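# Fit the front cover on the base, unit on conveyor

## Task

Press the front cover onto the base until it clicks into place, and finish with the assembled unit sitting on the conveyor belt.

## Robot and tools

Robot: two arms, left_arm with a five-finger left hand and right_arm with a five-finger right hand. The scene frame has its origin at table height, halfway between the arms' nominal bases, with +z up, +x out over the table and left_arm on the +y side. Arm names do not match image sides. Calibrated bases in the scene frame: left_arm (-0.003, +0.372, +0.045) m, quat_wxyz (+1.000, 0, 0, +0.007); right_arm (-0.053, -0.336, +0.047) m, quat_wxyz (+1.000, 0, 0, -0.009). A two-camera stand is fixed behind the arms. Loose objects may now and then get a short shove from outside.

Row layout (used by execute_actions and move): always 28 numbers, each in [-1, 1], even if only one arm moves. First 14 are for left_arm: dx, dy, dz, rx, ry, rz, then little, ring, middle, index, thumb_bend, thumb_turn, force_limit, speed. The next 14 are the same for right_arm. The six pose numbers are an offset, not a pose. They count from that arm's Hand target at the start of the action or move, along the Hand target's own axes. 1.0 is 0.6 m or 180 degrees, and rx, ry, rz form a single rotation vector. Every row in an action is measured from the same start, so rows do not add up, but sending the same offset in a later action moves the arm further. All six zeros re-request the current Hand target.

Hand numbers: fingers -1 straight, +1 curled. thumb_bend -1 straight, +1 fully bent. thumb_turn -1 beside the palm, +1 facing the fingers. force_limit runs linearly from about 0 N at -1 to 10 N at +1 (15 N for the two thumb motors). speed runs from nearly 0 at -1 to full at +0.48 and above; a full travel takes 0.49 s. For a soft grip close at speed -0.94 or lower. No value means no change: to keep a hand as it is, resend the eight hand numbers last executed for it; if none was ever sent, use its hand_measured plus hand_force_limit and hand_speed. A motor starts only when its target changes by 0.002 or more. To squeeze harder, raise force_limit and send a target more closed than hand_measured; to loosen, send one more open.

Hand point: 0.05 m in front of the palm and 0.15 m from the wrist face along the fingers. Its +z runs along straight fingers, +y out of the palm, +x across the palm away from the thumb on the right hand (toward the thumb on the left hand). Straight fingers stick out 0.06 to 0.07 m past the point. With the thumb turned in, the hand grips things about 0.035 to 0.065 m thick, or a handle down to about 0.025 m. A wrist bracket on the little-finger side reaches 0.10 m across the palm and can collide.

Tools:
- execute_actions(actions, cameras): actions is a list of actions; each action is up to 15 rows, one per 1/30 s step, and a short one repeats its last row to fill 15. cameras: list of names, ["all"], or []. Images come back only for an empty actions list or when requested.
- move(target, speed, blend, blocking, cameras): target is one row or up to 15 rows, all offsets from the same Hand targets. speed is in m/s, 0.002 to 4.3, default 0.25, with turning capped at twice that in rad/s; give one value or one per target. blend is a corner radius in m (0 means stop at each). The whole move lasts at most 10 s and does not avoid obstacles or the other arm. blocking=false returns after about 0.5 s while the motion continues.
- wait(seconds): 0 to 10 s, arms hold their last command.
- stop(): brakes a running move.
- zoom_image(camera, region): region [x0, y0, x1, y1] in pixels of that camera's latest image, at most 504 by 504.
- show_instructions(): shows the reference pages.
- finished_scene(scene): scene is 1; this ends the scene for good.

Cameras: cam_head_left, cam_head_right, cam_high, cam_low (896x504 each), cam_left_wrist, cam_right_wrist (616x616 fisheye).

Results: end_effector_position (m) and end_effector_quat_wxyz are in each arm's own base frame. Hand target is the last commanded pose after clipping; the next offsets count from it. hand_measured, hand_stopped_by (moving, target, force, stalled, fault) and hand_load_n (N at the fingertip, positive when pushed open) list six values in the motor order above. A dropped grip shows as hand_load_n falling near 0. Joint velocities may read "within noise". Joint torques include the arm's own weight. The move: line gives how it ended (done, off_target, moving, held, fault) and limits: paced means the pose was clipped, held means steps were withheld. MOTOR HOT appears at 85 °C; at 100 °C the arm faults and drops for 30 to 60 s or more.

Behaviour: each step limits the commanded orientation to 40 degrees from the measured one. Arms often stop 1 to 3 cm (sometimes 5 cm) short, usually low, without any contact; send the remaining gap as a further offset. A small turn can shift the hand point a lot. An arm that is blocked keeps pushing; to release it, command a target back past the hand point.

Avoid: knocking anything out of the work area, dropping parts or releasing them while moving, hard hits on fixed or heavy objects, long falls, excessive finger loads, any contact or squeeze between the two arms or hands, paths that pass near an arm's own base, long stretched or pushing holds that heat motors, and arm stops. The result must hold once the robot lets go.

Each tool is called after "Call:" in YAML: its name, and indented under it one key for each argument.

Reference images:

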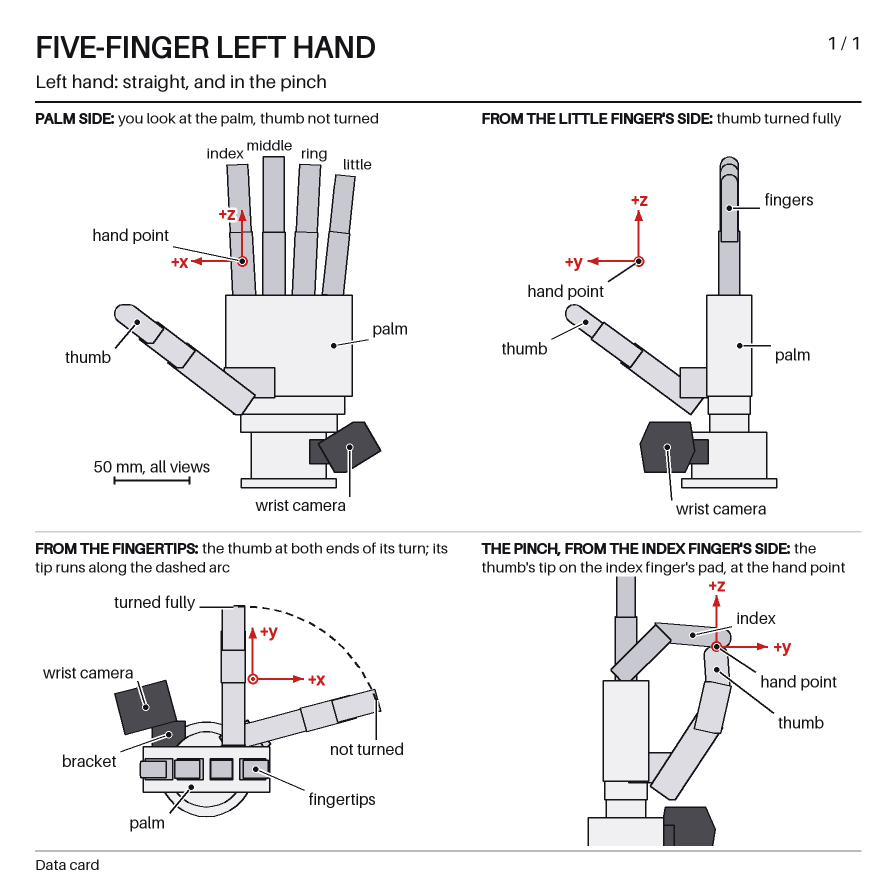

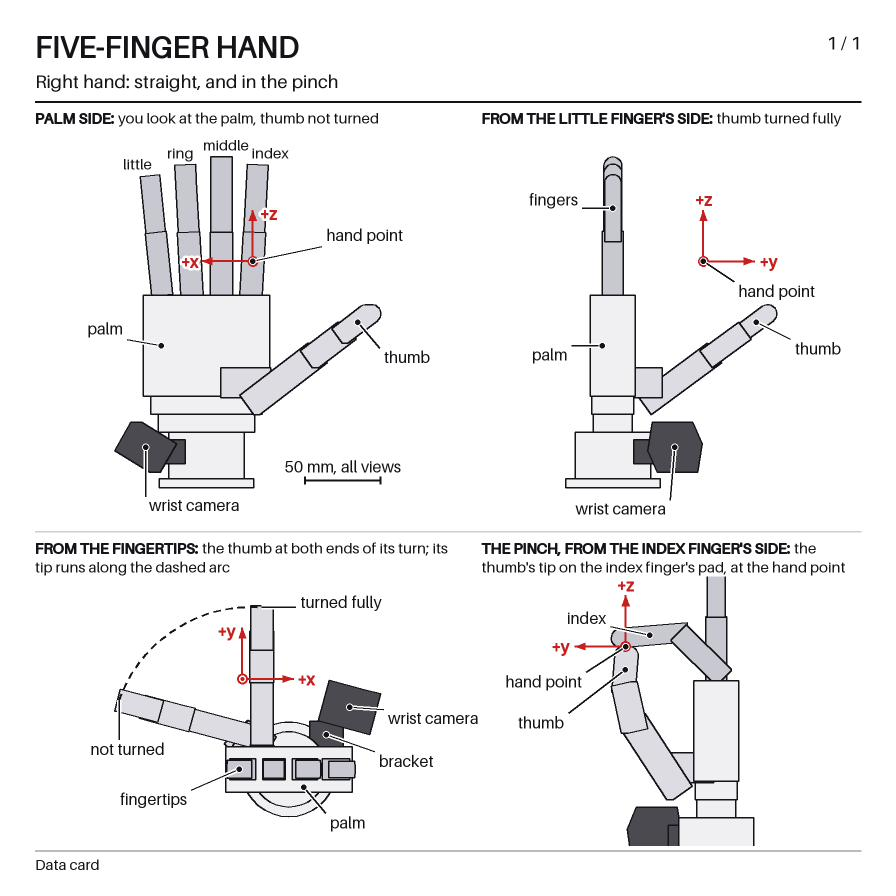

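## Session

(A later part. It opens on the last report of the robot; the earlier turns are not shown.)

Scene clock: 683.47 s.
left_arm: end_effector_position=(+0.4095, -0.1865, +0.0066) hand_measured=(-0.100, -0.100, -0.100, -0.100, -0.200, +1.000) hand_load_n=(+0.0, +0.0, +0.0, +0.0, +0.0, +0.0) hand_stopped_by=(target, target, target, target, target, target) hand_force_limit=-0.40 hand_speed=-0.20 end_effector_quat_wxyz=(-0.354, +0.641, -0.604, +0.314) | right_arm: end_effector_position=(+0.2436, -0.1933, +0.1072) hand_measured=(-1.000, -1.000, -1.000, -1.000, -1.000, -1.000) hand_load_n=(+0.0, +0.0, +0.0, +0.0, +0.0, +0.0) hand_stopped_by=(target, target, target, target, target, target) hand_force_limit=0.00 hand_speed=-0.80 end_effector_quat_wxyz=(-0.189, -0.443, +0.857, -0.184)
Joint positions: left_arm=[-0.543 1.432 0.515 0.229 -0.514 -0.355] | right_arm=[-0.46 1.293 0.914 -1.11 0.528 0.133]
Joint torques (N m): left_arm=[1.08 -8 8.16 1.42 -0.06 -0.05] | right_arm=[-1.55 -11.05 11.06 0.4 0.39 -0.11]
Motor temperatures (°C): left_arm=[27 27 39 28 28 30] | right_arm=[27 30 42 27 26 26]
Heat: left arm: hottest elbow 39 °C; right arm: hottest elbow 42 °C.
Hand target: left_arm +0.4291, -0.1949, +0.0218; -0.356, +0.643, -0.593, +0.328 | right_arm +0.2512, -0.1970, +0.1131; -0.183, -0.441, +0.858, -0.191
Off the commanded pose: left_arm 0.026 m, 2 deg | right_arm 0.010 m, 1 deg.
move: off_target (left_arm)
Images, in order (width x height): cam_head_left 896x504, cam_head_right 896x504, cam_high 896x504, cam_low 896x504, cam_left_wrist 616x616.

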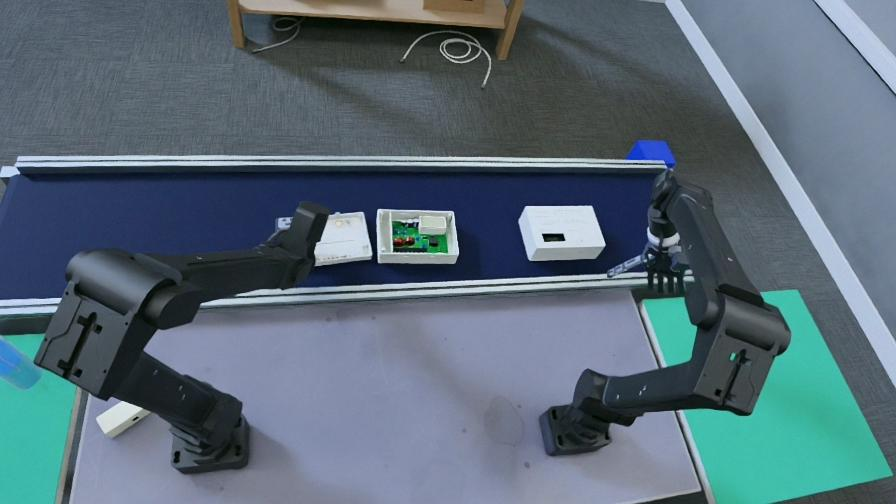

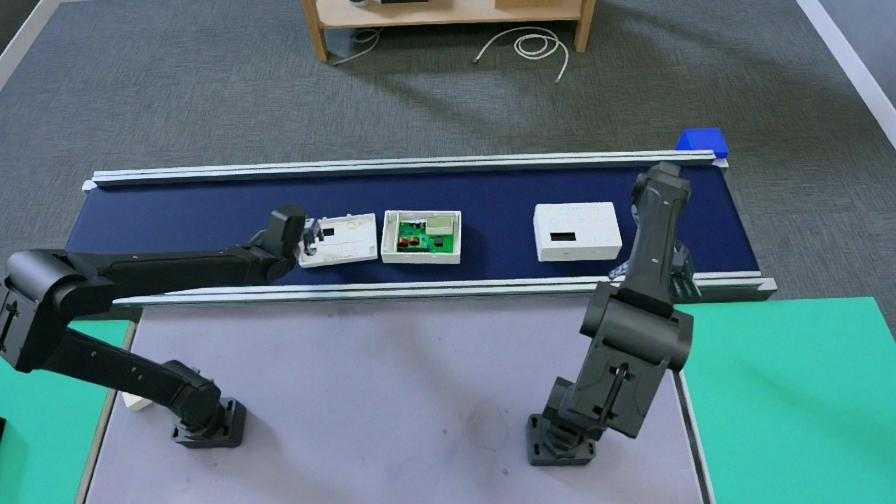

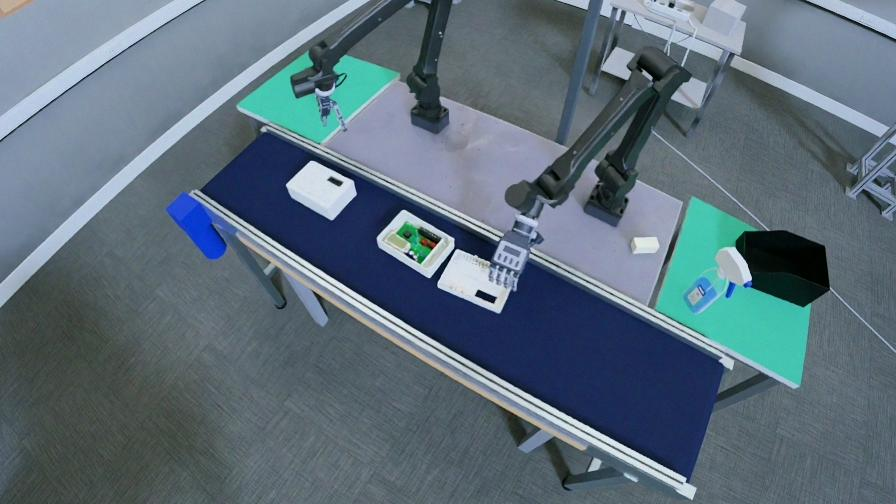

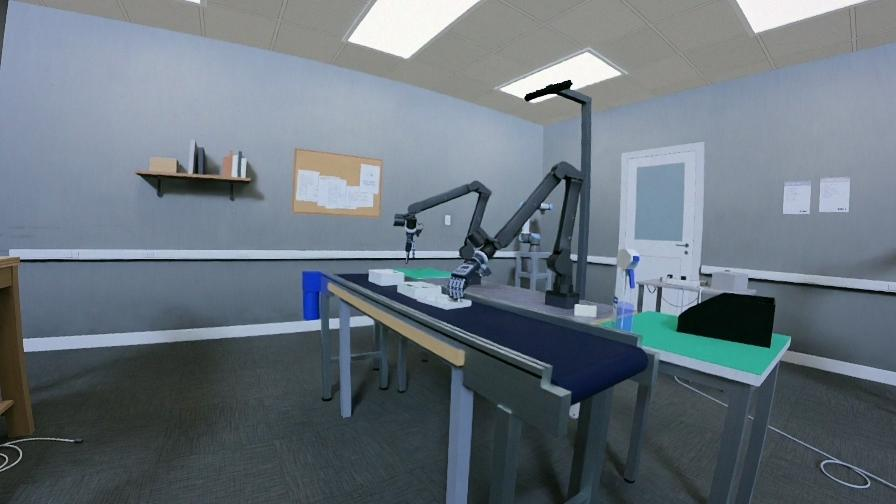

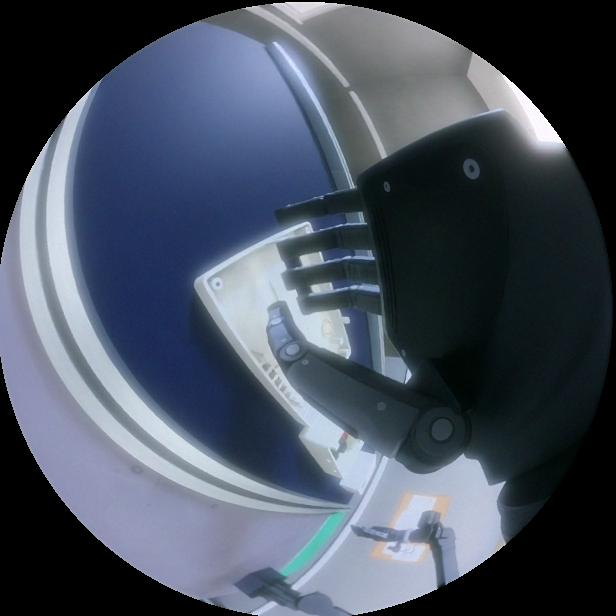

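Call:
move:
  target: [0.001,0.0362,0.0363,0,0,0,-1,-1,-0.1,-0.1,-0.2,1,-0.4,-0.2,0,0,0,0,0,0,-1,-1,-1,-1,-1,-1,0,-0.8]
  cameras: ["cam_head_right","cam_high","cam_low","cam_left_wrist"]
  speed: 0.08

Call:
zoom_image:
  camera: "cam_low"
  region: [410, 240, 520, 320]

Call:
zoom_image:
  camera: "cam_high"
  region: [420, 200, 560, 320]

Call:
zoom_image:
  camera: "cam_left_wrist"
  region: [160, 200, 400, 440]

Call:
zoom_image:
  camera: "cam_head_right"
  region: [270, 190, 410, 290]

Scene clock: 726.17 s.
left_arm: end_effector_position=(+0.4215, -0.1901, -0.0109) hand_measured=(-1.000, -1.000, -0.100, -0.100, -0.200, +1.000) hand_load_n=(+0.0, +0.0, -1.5, +0.0, +0.0, +0.0) hand_stopped_by=(target, target, target, target, target, target) hand_force_limit=-0.40 hand_speed=-0.20 end_effector_quat_wxyz=(-0.355, +0.643, -0.597, +0.322) | right_arm: end_effector_position=(+0.2436, -0.1933, +0.1072) hand_measured=(-1.000, -1.000, -1.000, -1.000, -1.000, -1.000) hand_load_n=(+0.0, +0.0, +0.0, +0.0, +0.0, +0.0) hand_stopped_by=(target, target, target, target, target, target) hand_force_limit=0.00 hand_speed=-0.80 end_effector_quat_wxyz=(-0.189, -0.443, +0.857, -0.184)
Joint positions: left_arm=[-0.534 1.521 0.522 0.332 -0.511 -0.355] | right_arm=[-0.46 1.293 0.914 -1.11 0.528 0.133]
Joint torques (N m): left_arm=[1.49 -7.12 6.9 2.18 0.12 0.03] | right_arm=[-1.61 -11.11 11.04 0.36 0.41 -0.12]
Heat: left arm: hottest elbow 43 °C; right arm: hottest elbow 42 °C.
Hand target: left_arm +0.4360, -0.1947, -0.0082; -0.356, +0.643, -0.593, +0.328 | right_arm +0.2512, -0.1970, +0.1131; -0.183, -0.441, +0.858, -0.191
Off the commanded pose: left_arm 0.016 m, 1 deg | right_arm 0.010 m, 1 deg.
move: off_target (left_arm)
Images, in order (width x height): cam_head_right 896x504, cam_high 896x504, cam_low 896x504, cam_left_wrist 616x616.

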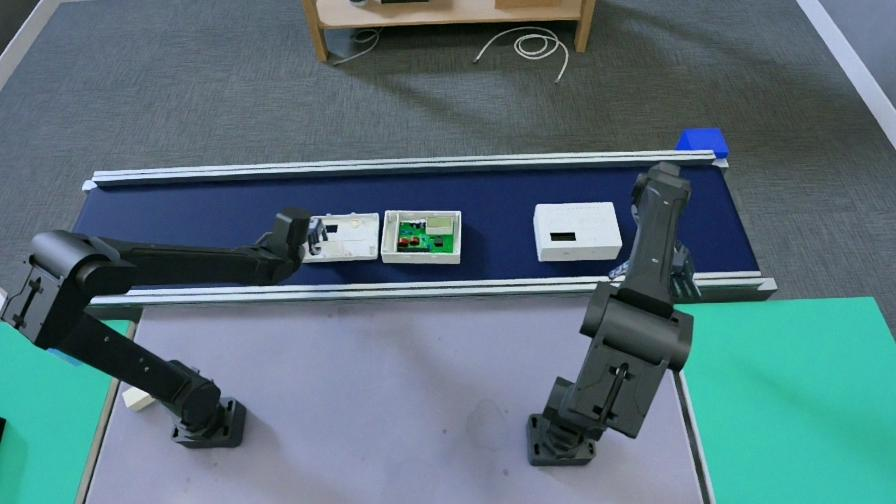

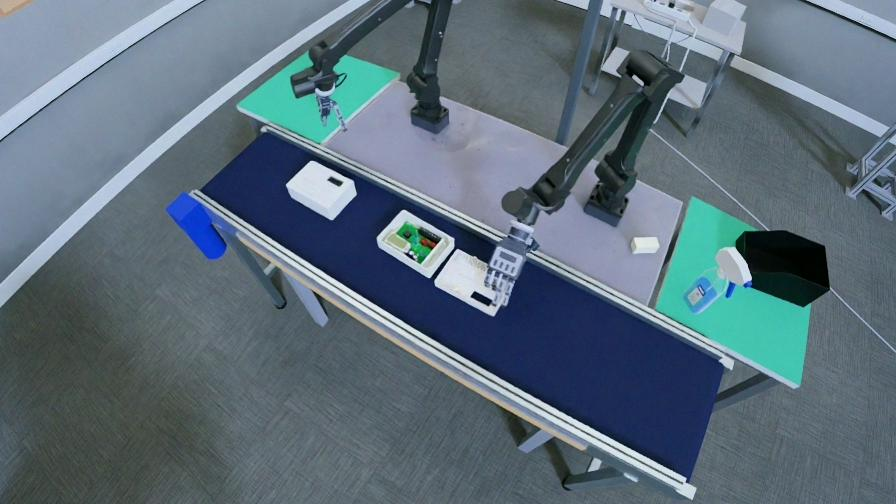

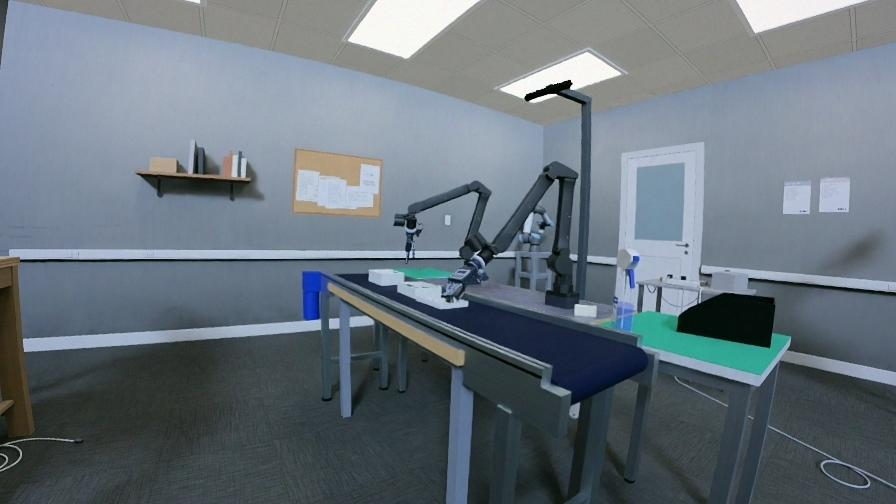

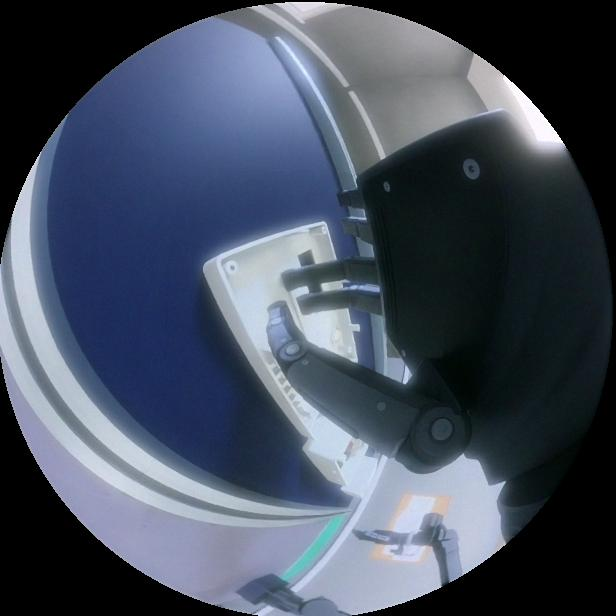

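Scaled by 4.582 from the camera's 896x504 image, which has a finer 1280x720 frame.

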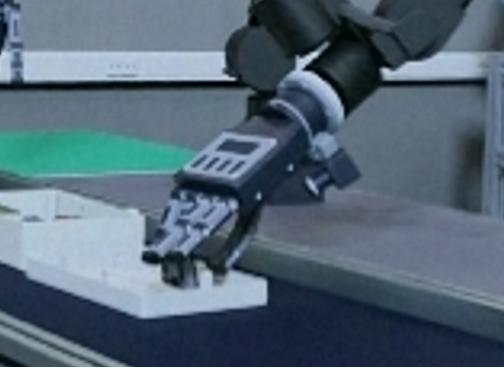

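Scaled by 3.600 from the camera's 896x504 image, which has a finer 1280x720 frame.

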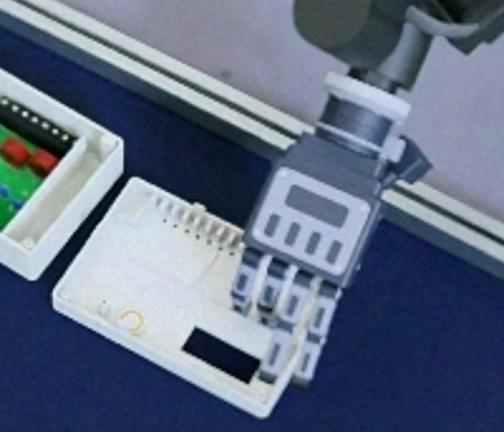

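Scaled by 2.100 from the camera's 616x616 image, which has a finer 880x880 frame.

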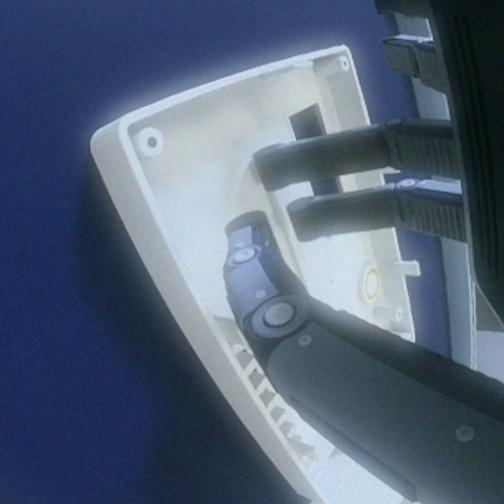

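Scaled by 3.600 from the camera's 896x504 image, which has a finer 1280x720 frame.

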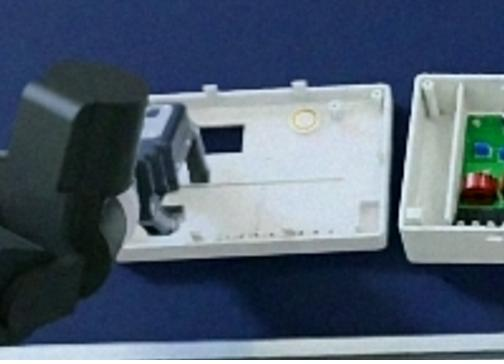

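Call:
move:
  target:
    - [0,-0.0495,-0.0309,0,0,0,-1,-1,-0.1,-0.1,-0.2,1,-0.4,-0.2,0,0,0,0,0,0,-1,-1,-1,-1,-1,-1,0,-0.8]
    - [-0.0118,-0.0207,-0.071,0,0,0,-1,-1,-0.1,-0.1,-0.2,1,-0.4,-0.2,0,0,0,0,0,0,-1,-1,-1,-1,-1,-1,0,-0.8]
  cameras: ["cam_head_right","cam_high","cam_low","cam_left_wrist"]
  speed: 0.1

Call:
zoom_image:
  camera: "cam_low"
  region: [410, 240, 520, 320]

Call:
zoom_image:
  camera: "cam_high"
  region: [420, 200, 560, 320]

Call:
zoom_image:
  camera: "cam_left_wrist"
  region: [160, 200, 400, 440]

Call:
zoom_image:
  camera: "cam_head_right"
  region: [270, 190, 410, 290]

Scene clock: 762.70 s.
left_arm: end_effector_position=(+0.4089, -0.1874, +0.0234) hand_measured=(-1.000, -1.000, -0.100, -0.100, -0.200, +1.000) hand_load_n=(+0.0, +0.0, +0.0, +0.0, +0.0, +0.0) hand_stopped_by=(target, target, target, target, target, target) hand_force_limit=-0.40 hand_speed=-0.20 end_effector_quat_wxyz=(-0.358, +0.643, -0.593, +0.326) | right_arm: end_effector_position=(+0.2436, -0.1933, +0.1072) hand_measured=(-1.000, -1.000, -1.000, -1.000, -1.000, -1.000) hand_load_n=(+0.0, +0.0, +0.0, +0.0, +0.0, +0.0) hand_stopped_by=(target, target, target, target, target, target) hand_force_limit=0.00 hand_speed=-0.80 end_effector_quat_wxyz=(-0.189, -0.443, +0.857, -0.184)
Joint positions: left_arm=[-0.55 1.381 0.512 0.207 -0.529 -0.369] | right_arm=[-0.46 1.293 0.914 -1.11 0.528 0.133]
Joint torques (N m): left_arm=[-0.03 -8.59 5.19 1.52 -0.22 -0.07] | right_arm=[-1.61 -11.11 11.07 0.35 0.39 -0.11]
Heat: left arm: hottest elbow 41 °C; right arm: hottest elbow 42 °C.
Hand target: left_arm +0.4060, -0.1900, +0.0250; -0.356, +0.644, -0.593, +0.328 | right_arm +0.2512, -0.1970, +0.1131; -0.183, -0.441, +0.858, -0.191
Off the commanded pose: left_arm 0.004 m, 0 deg | right_arm 0.010 m, 1 deg.
move: done
Images, in order (width x height): cam_head_right 896x504, cam_high 896x504, cam_low 896x504, cam_left_wrist 616x616.

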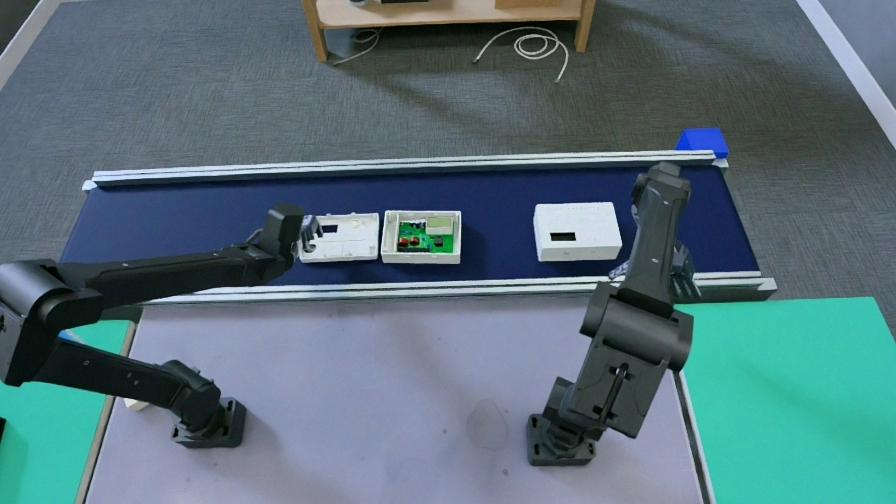

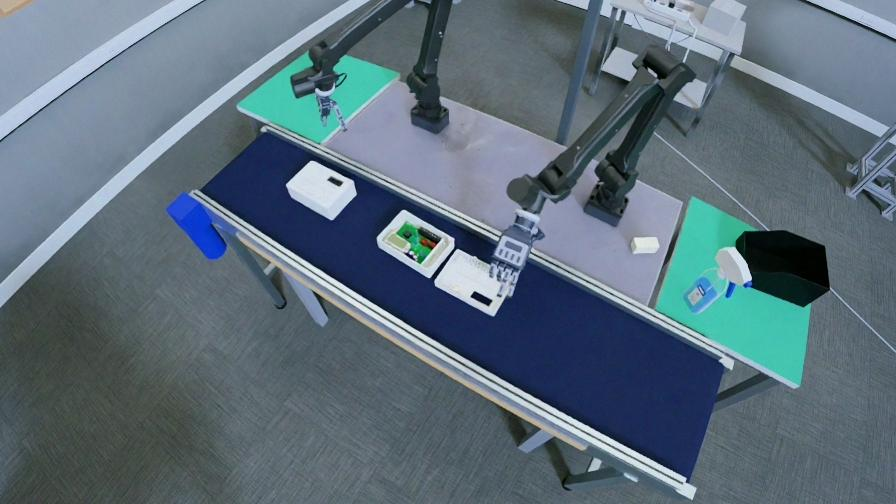

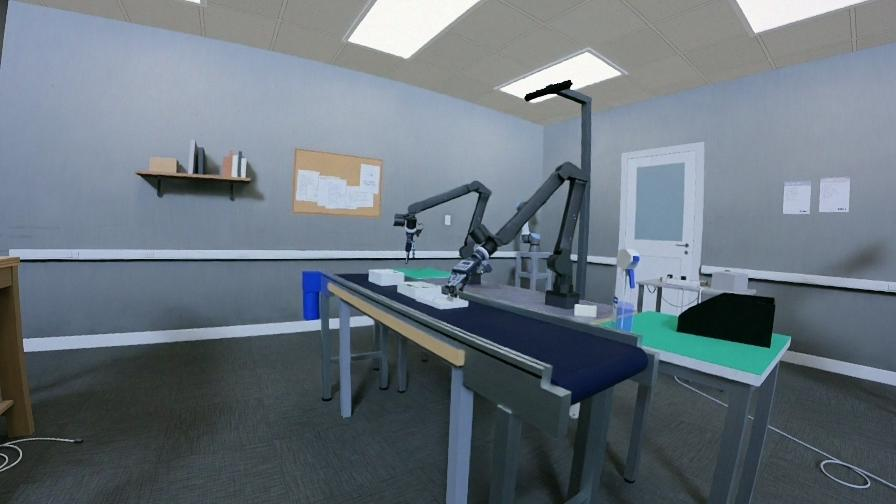

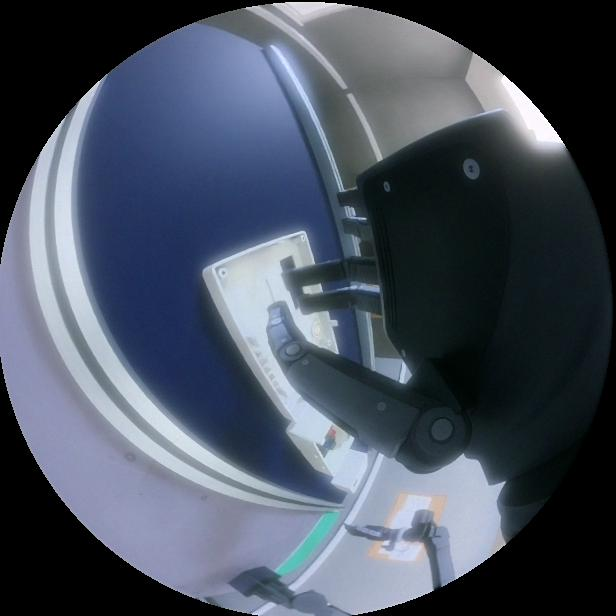

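Scaled by 4.582 from the camera's 896x504 image, which has a finer 1280x720 frame.

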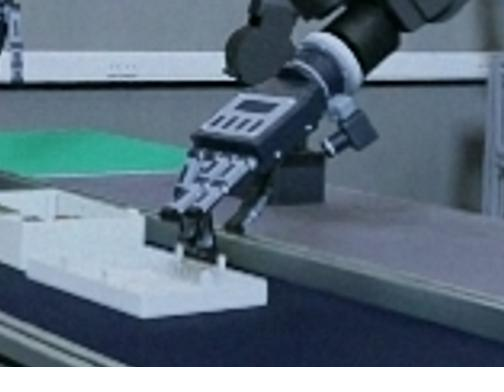

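Scaled by 3.600 from the camera's 896x504 image, which has a finer 1280x720 frame.

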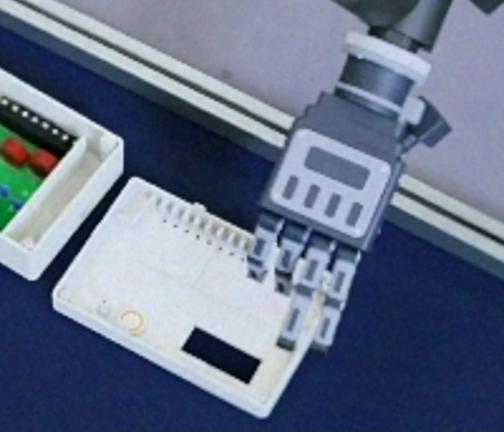

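Scaled by 2.100 from the camera's 616x616 image, which has a finer 880x880 frame.

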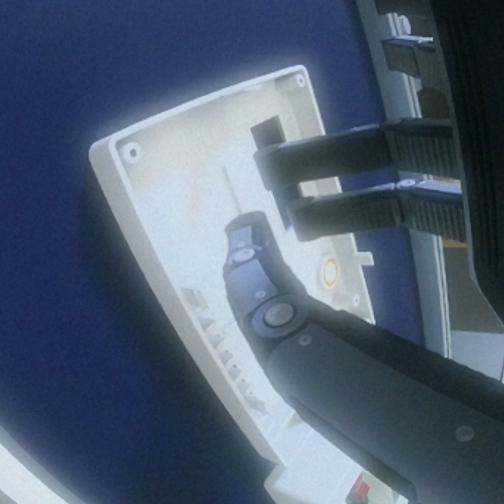

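Scaled by 3.600 from the camera's 896x504 image, which has a finer 1280x720 frame.

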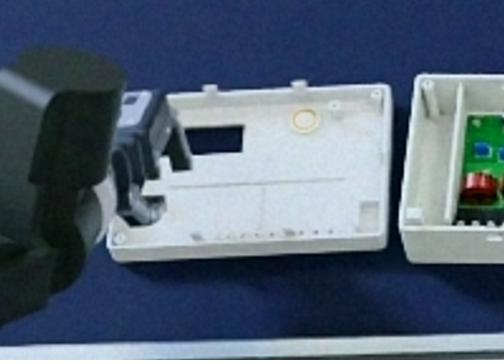

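Call:
move:
  target: [-0.0223,0.0215,-0.0187,0,0,0,-1,-1,-0.1,-0.1,-0.2,1,-0.4,-0.2,0,0,0,0,0,0,-1,-1,-1,-1,-1,-1,0,-0.8]
  cameras: ["cam_head_right","cam_left_wrist"]
  speed: 0.1

Call:
zoom_image:
  camera: "cam_left_wrist"
  region: [160, 200, 400, 440]

Call:
zoom_image:
  camera: "cam_head_right"
  region: [270, 190, 410, 290]

Scene clock: 790.77 s.
left_arm: end_effector_position=(+0.3871, -0.1740, +0.0133) hand_measured=(-1.000, -1.000, -0.100, -0.100, -0.200, +1.000) hand_load_n=(+0.0, -0.5, +0.0, +0.0, +0.0, +0.5) hand_stopped_by=(target, target, target, target, target, target) hand_force_limit=-0.40 hand_speed=-0.20 end_effector_quat_wxyz=(-0.356, +0.644, -0.598, +0.316) | right_arm: end_effector_position=(+0.2436, -0.1933, +0.1072) hand_measured=(-1.000, -1.000, -1.000, -1.000, -1.000, -1.000) hand_load_n=(+0.0, +0.0, +0.0, +0.0, +0.0, +0.0) hand_stopped_by=(target, target, target, target, target, target) hand_force_limit=0.00 hand_speed=-0.80 end_effector_quat_wxyz=(-0.189, -0.443, +0.857, -0.184)
Joint positions: left_arm=[-0.55 1.344 0.452 0.207 -0.529 -0.369] | right_arm=[-0.46 1.293 0.914 -1.11 0.528 0.133]
Joint torques (N m): left_arm=[-0.09 -8.35 5.14 2.21 -0.14 -0.05] | right_arm=[-1.73 -10.93 11.03 0.36 0.41 -0.12]
Heat: left arm: hottest elbow 39 °C; right arm: hottest elbow 42 °C.
Hand target: left_arm +0.3887, -0.1781, +0.0201; -0.357, +0.643, -0.593, +0.328 | right_arm +0.2512, -0.1970, +0.1131; -0.183, -0.441, +0.858, -0.191
Off the commanded pose: left_arm 0.008 m, 2 deg | right_arm 0.010 m, 1 deg.
move: done
Images, in order (width x height): cam_head_right 896x504, cam_left_wrist 616x616.

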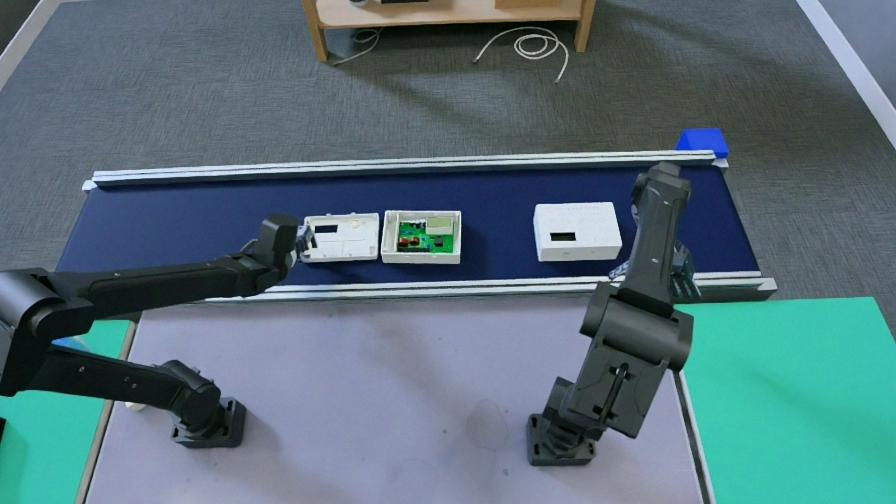

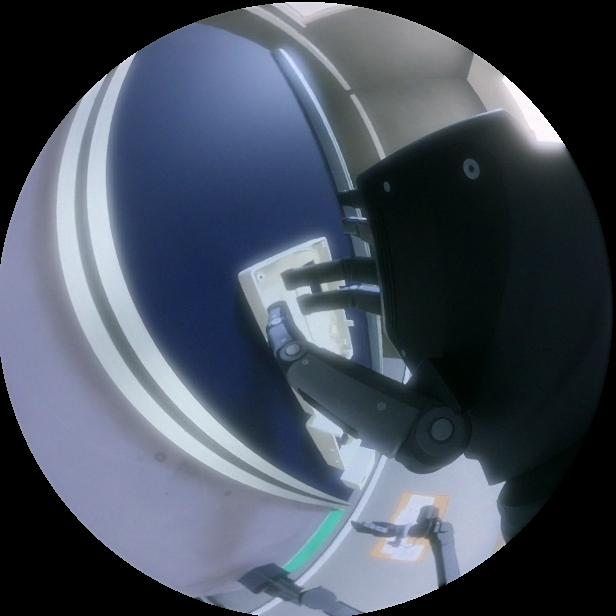

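Scaled by 2.100 from the camera's 616x616 image, which has a finer 880x880 frame.

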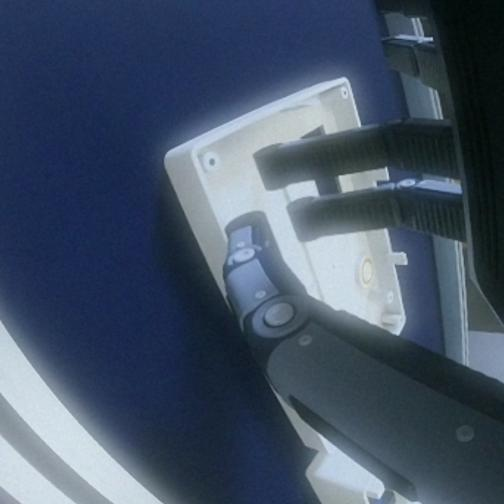

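Scaled by 3.600 from the camera's 896x504 image, which has a finer 1280x720 frame.

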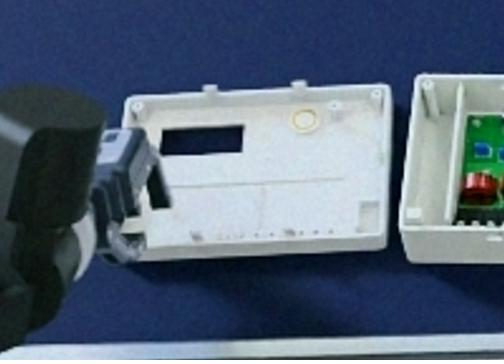

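Call:
move:
  target: [0,0.0254,0.0159,0,0,0,-1,-1,-0.1,-0.1,-0.2,1,-0.4,-0.2,0,0,0,0,0,0,-1,-1,-1,-1,-1,-1,0,-0.8]
  cameras: ["cam_head_right","cam_left_wrist","cam_low"]
  speed: 0.06

Call:
zoom_image:
  camera: "cam_left_wrist"
  region: [160, 200, 400, 440]

Call:
zoom_image:
  camera: "cam_head_right"
  region: [270, 190, 410, 290]

Call:
zoom_image:
  camera: "cam_low"
  region: [410, 240, 520, 320]

Scene clock: 811.53 s.
left_arm: end_effector_position=(+0.3873, -0.1741, -0.0003) hand_measured=(-1.000, -1.000, -0.100, -0.100, -0.200, +1.000) hand_load_n=(+0.0, +0.0, +0.0, +0.0, +0.0, +0.0) hand_stopped_by=(target, target, target, target, target, target) hand_force_limit=-0.40 hand_speed=-0.20 end_effector_quat_wxyz=(-0.357, +0.644, -0.597, +0.319) | right_arm: end_effector_position=(+0.2436, -0.1933, +0.1072) hand_measured=(-1.000, -1.000, -1.000, -1.000, -1.000, -1.000) hand_load_n=(+0.0, +0.0, +0.0, +0.0, +0.0, +0.0) hand_stopped_by=(target, target, target, target, target, target) hand_force_limit=0.00 hand_speed=-0.80 end_effector_quat_wxyz=(-0.189, -0.443, +0.857, -0.184)
Joint positions: left_arm=[-0.55 1.394 0.435 0.279 -0.529 -0.369] | right_arm=[-0.46 1.293 0.914 -1.11 0.528 0.133]
Joint torques (N m): left_arm=[-0.26 -7.47 4.72 2.58 -0.13 -0.07] | right_arm=[-1.49 -11.11 11.06 0.36 0.4 -0.12]
Heat: left arm: hottest elbow 39 °C; right arm: hottest elbow 42 °C.
Hand target: left_arm +0.3887, -0.1781, +0.0020; -0.356, +0.643, -0.593, +0.328 | right_arm +0.2512, -0.1970, +0.1131; -0.183, -0.441, +0.858, -0.191
Off the commanded pose: left_arm 0.005 m, 1 deg | right_arm 0.010 m, 1 deg.
move: done
Images, in order (width x height): cam_head_right 896x504, cam_low 896x504, cam_left_wrist 616x616.

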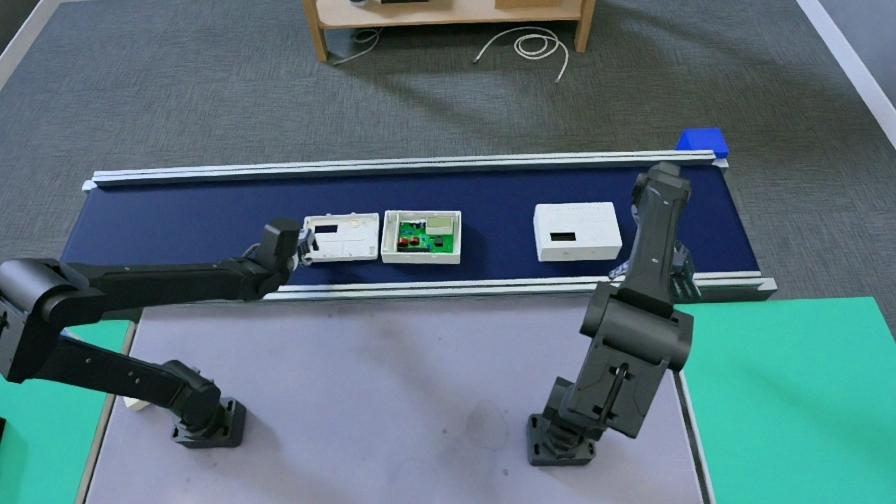

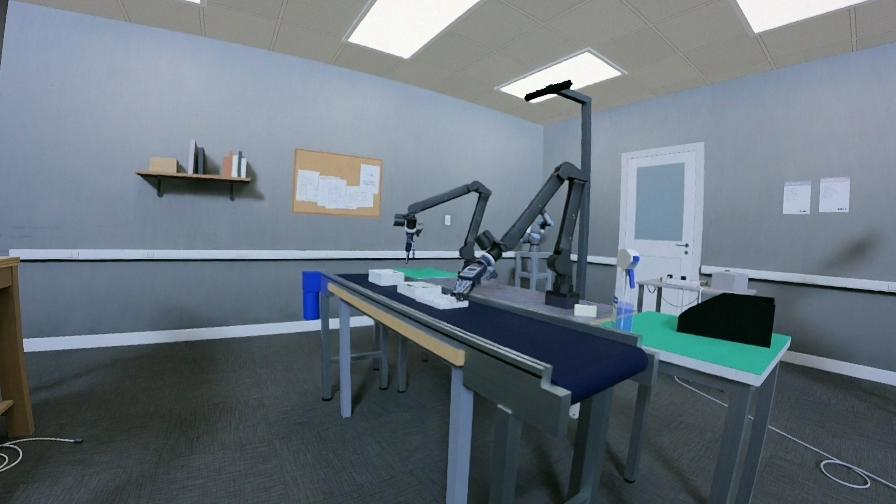

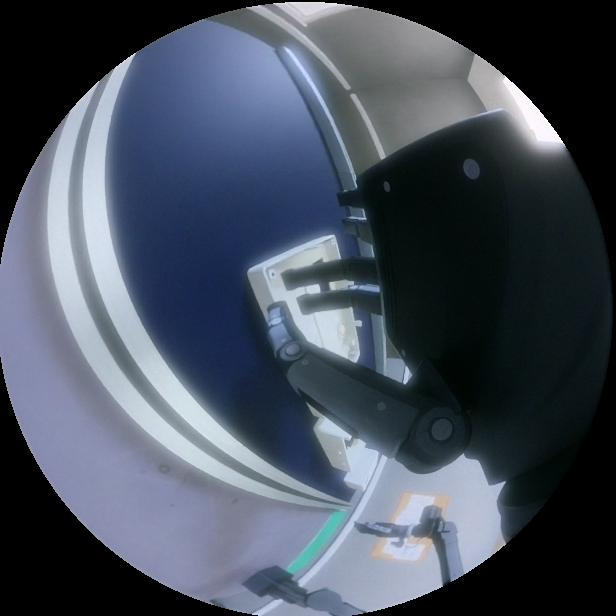

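Scaled by 2.100 from the camera's 616x616 image, which has a finer 880x880 frame.

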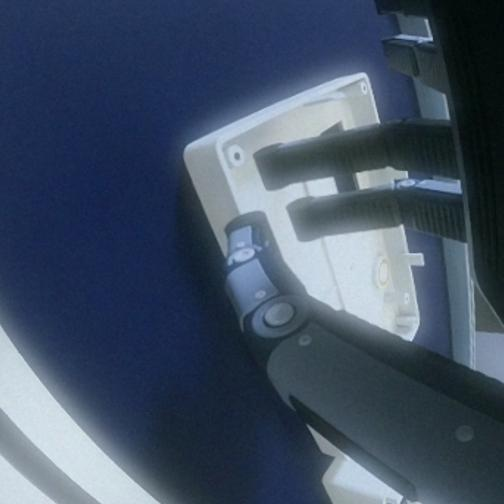

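Scaled by 3.600 from the camera's 896x504 image, which has a finer 1280x720 frame.

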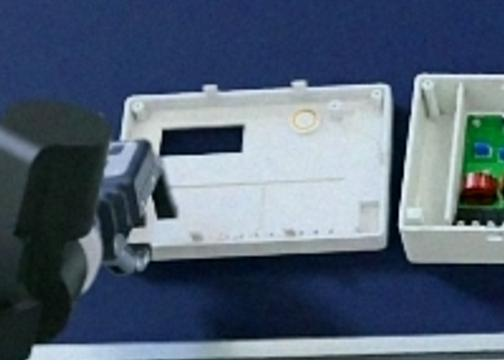

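Scaled by 4.582 from the camera's 896x504 image, which has a finer 1280x720 frame.

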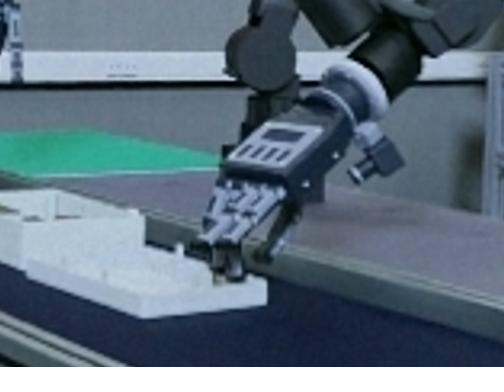

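Call:
move:
  target: [0,0.0141,0.0088,0,0,0,-1,-1,-0.1,-0.1,-0.2,1,-0.4,-0.2,0,0,0,0,0,0,-1,-1,-1,-1,-1,-1,0,-0.8]
  cameras: ["cam_head_right","cam_left_wrist","cam_low"]
  speed: 0.06

Call:
zoom_image:
  camera: "cam_left_wrist"
  region: [160, 200, 400, 440]

Call:
zoom_image:
  camera: "cam_head_right"
  region: [270, 190, 410, 290]

Scene clock: 821.77 s.
left_arm: end_effector_position=(+0.3878, -0.1745, -0.0092) hand_measured=(-1.000, -1.000, -0.100, -0.100, -0.200, +1.000) hand_load_n=(+0.0, +0.0, +0.0, +0.0, +0.0, +0.0) hand_stopped_by=(target, target, target, target, target, target) hand_force_limit=-0.40 hand_speed=-0.20 end_effector_quat_wxyz=(-0.357, +0.644, -0.596, +0.320) | right_arm: end_effector_position=(+0.2436, -0.1933, +0.1072) hand_measured=(-1.000, -1.000, -1.000, -1.000, -1.000, -1.000) hand_load_n=(+0.0, +0.0, +0.0, +0.0, +0.0, +0.0) hand_stopped_by=(target, target, target, target, target, target) hand_force_limit=0.00 hand_speed=-0.80 end_effector_quat_wxyz=(-0.189, -0.443, +0.857, -0.184)
Joint positions: left_arm=[-0.55 1.43 0.428 0.325 -0.529 -0.369] | right_arm=[-0.46 1.293 0.914 -1.11 0.528 0.133]
Joint torques (N m): left_arm=[-0.15 -7.59 4.46 2.63 -0.13 -0.08] | right_arm=[-1.73 -11.05 11.03 0.36 0.4 -0.13]
Heat: left arm: hottest elbow 38 °C; right arm: hottest elbow 42 °C.
Hand target: left_arm +0.3887, -0.1781, -0.0080; -0.356, +0.643, -0.593, +0.328 | right_arm +0.2512, -0.1970, +0.1131; -0.183, -0.441, +0.858, -0.191
Off the commanded pose: left_arm 0.004 m, 1 deg | right_arm 0.010 m, 1 deg.
move: done
Images, in order (width x height): cam_head_right 896x504, cam_low 896x504, cam_left_wrist 616x616.

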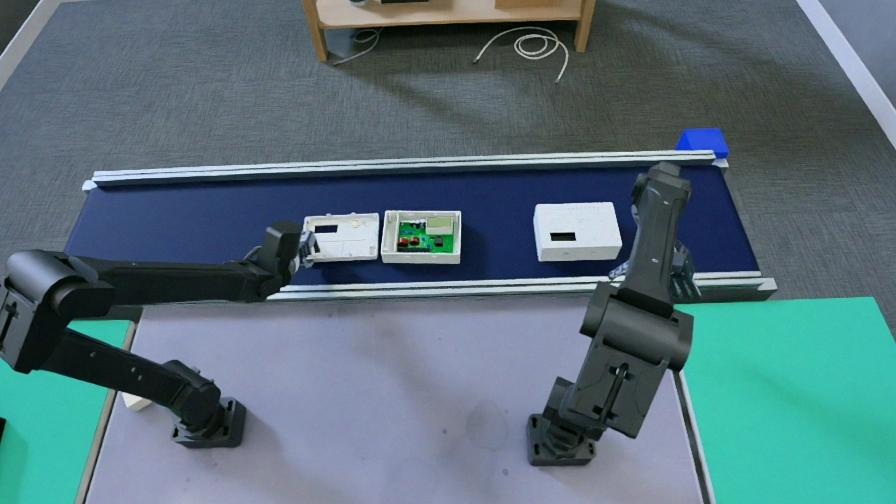

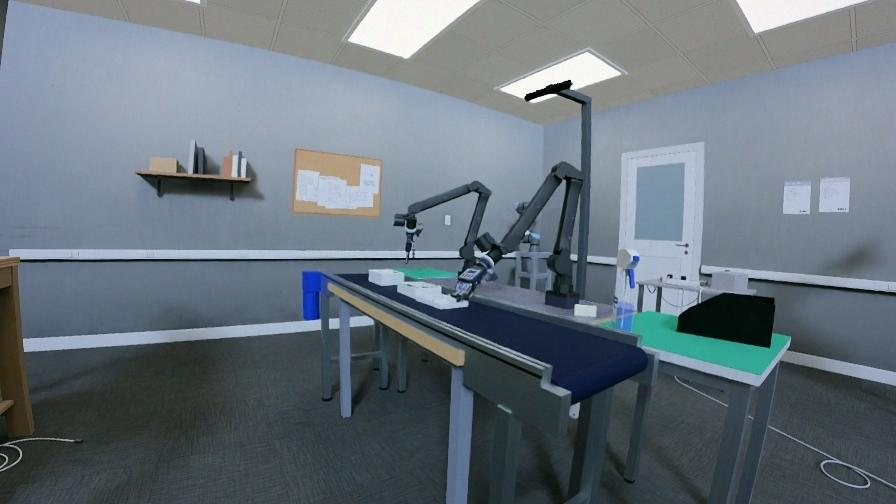

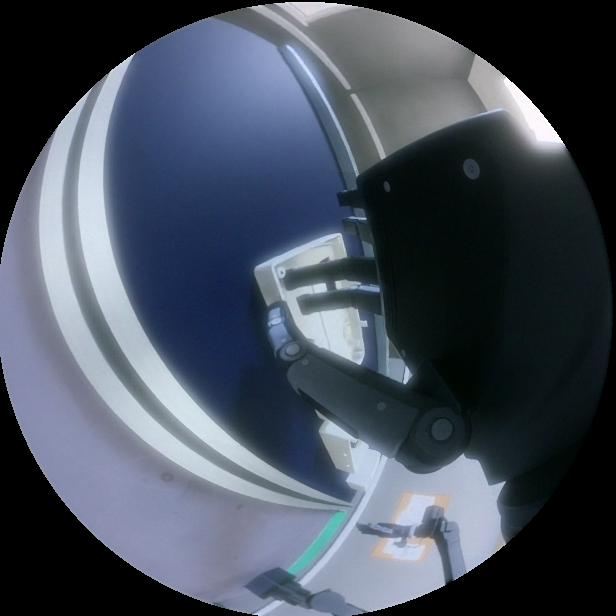

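Scaled by 2.100 from the camera's 616x616 image, which has a finer 880x880 frame.

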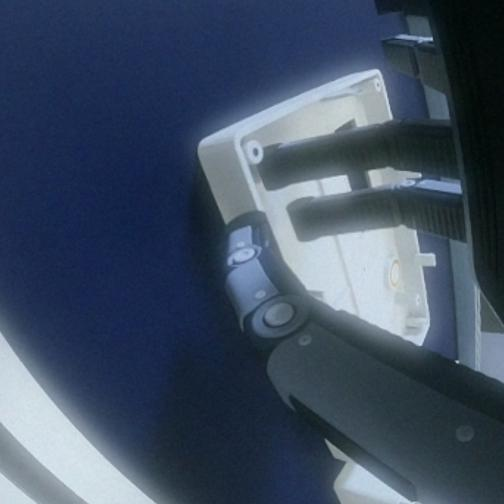

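Scaled by 3.600 from the camera's 896x504 image, which has a finer 1280x720 frame.

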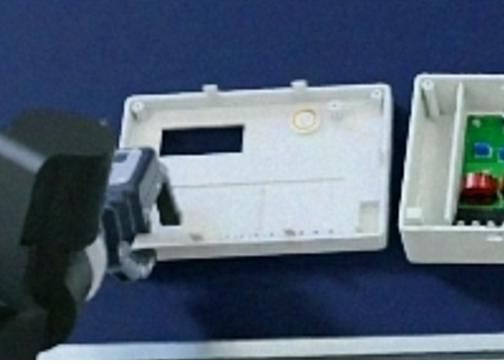

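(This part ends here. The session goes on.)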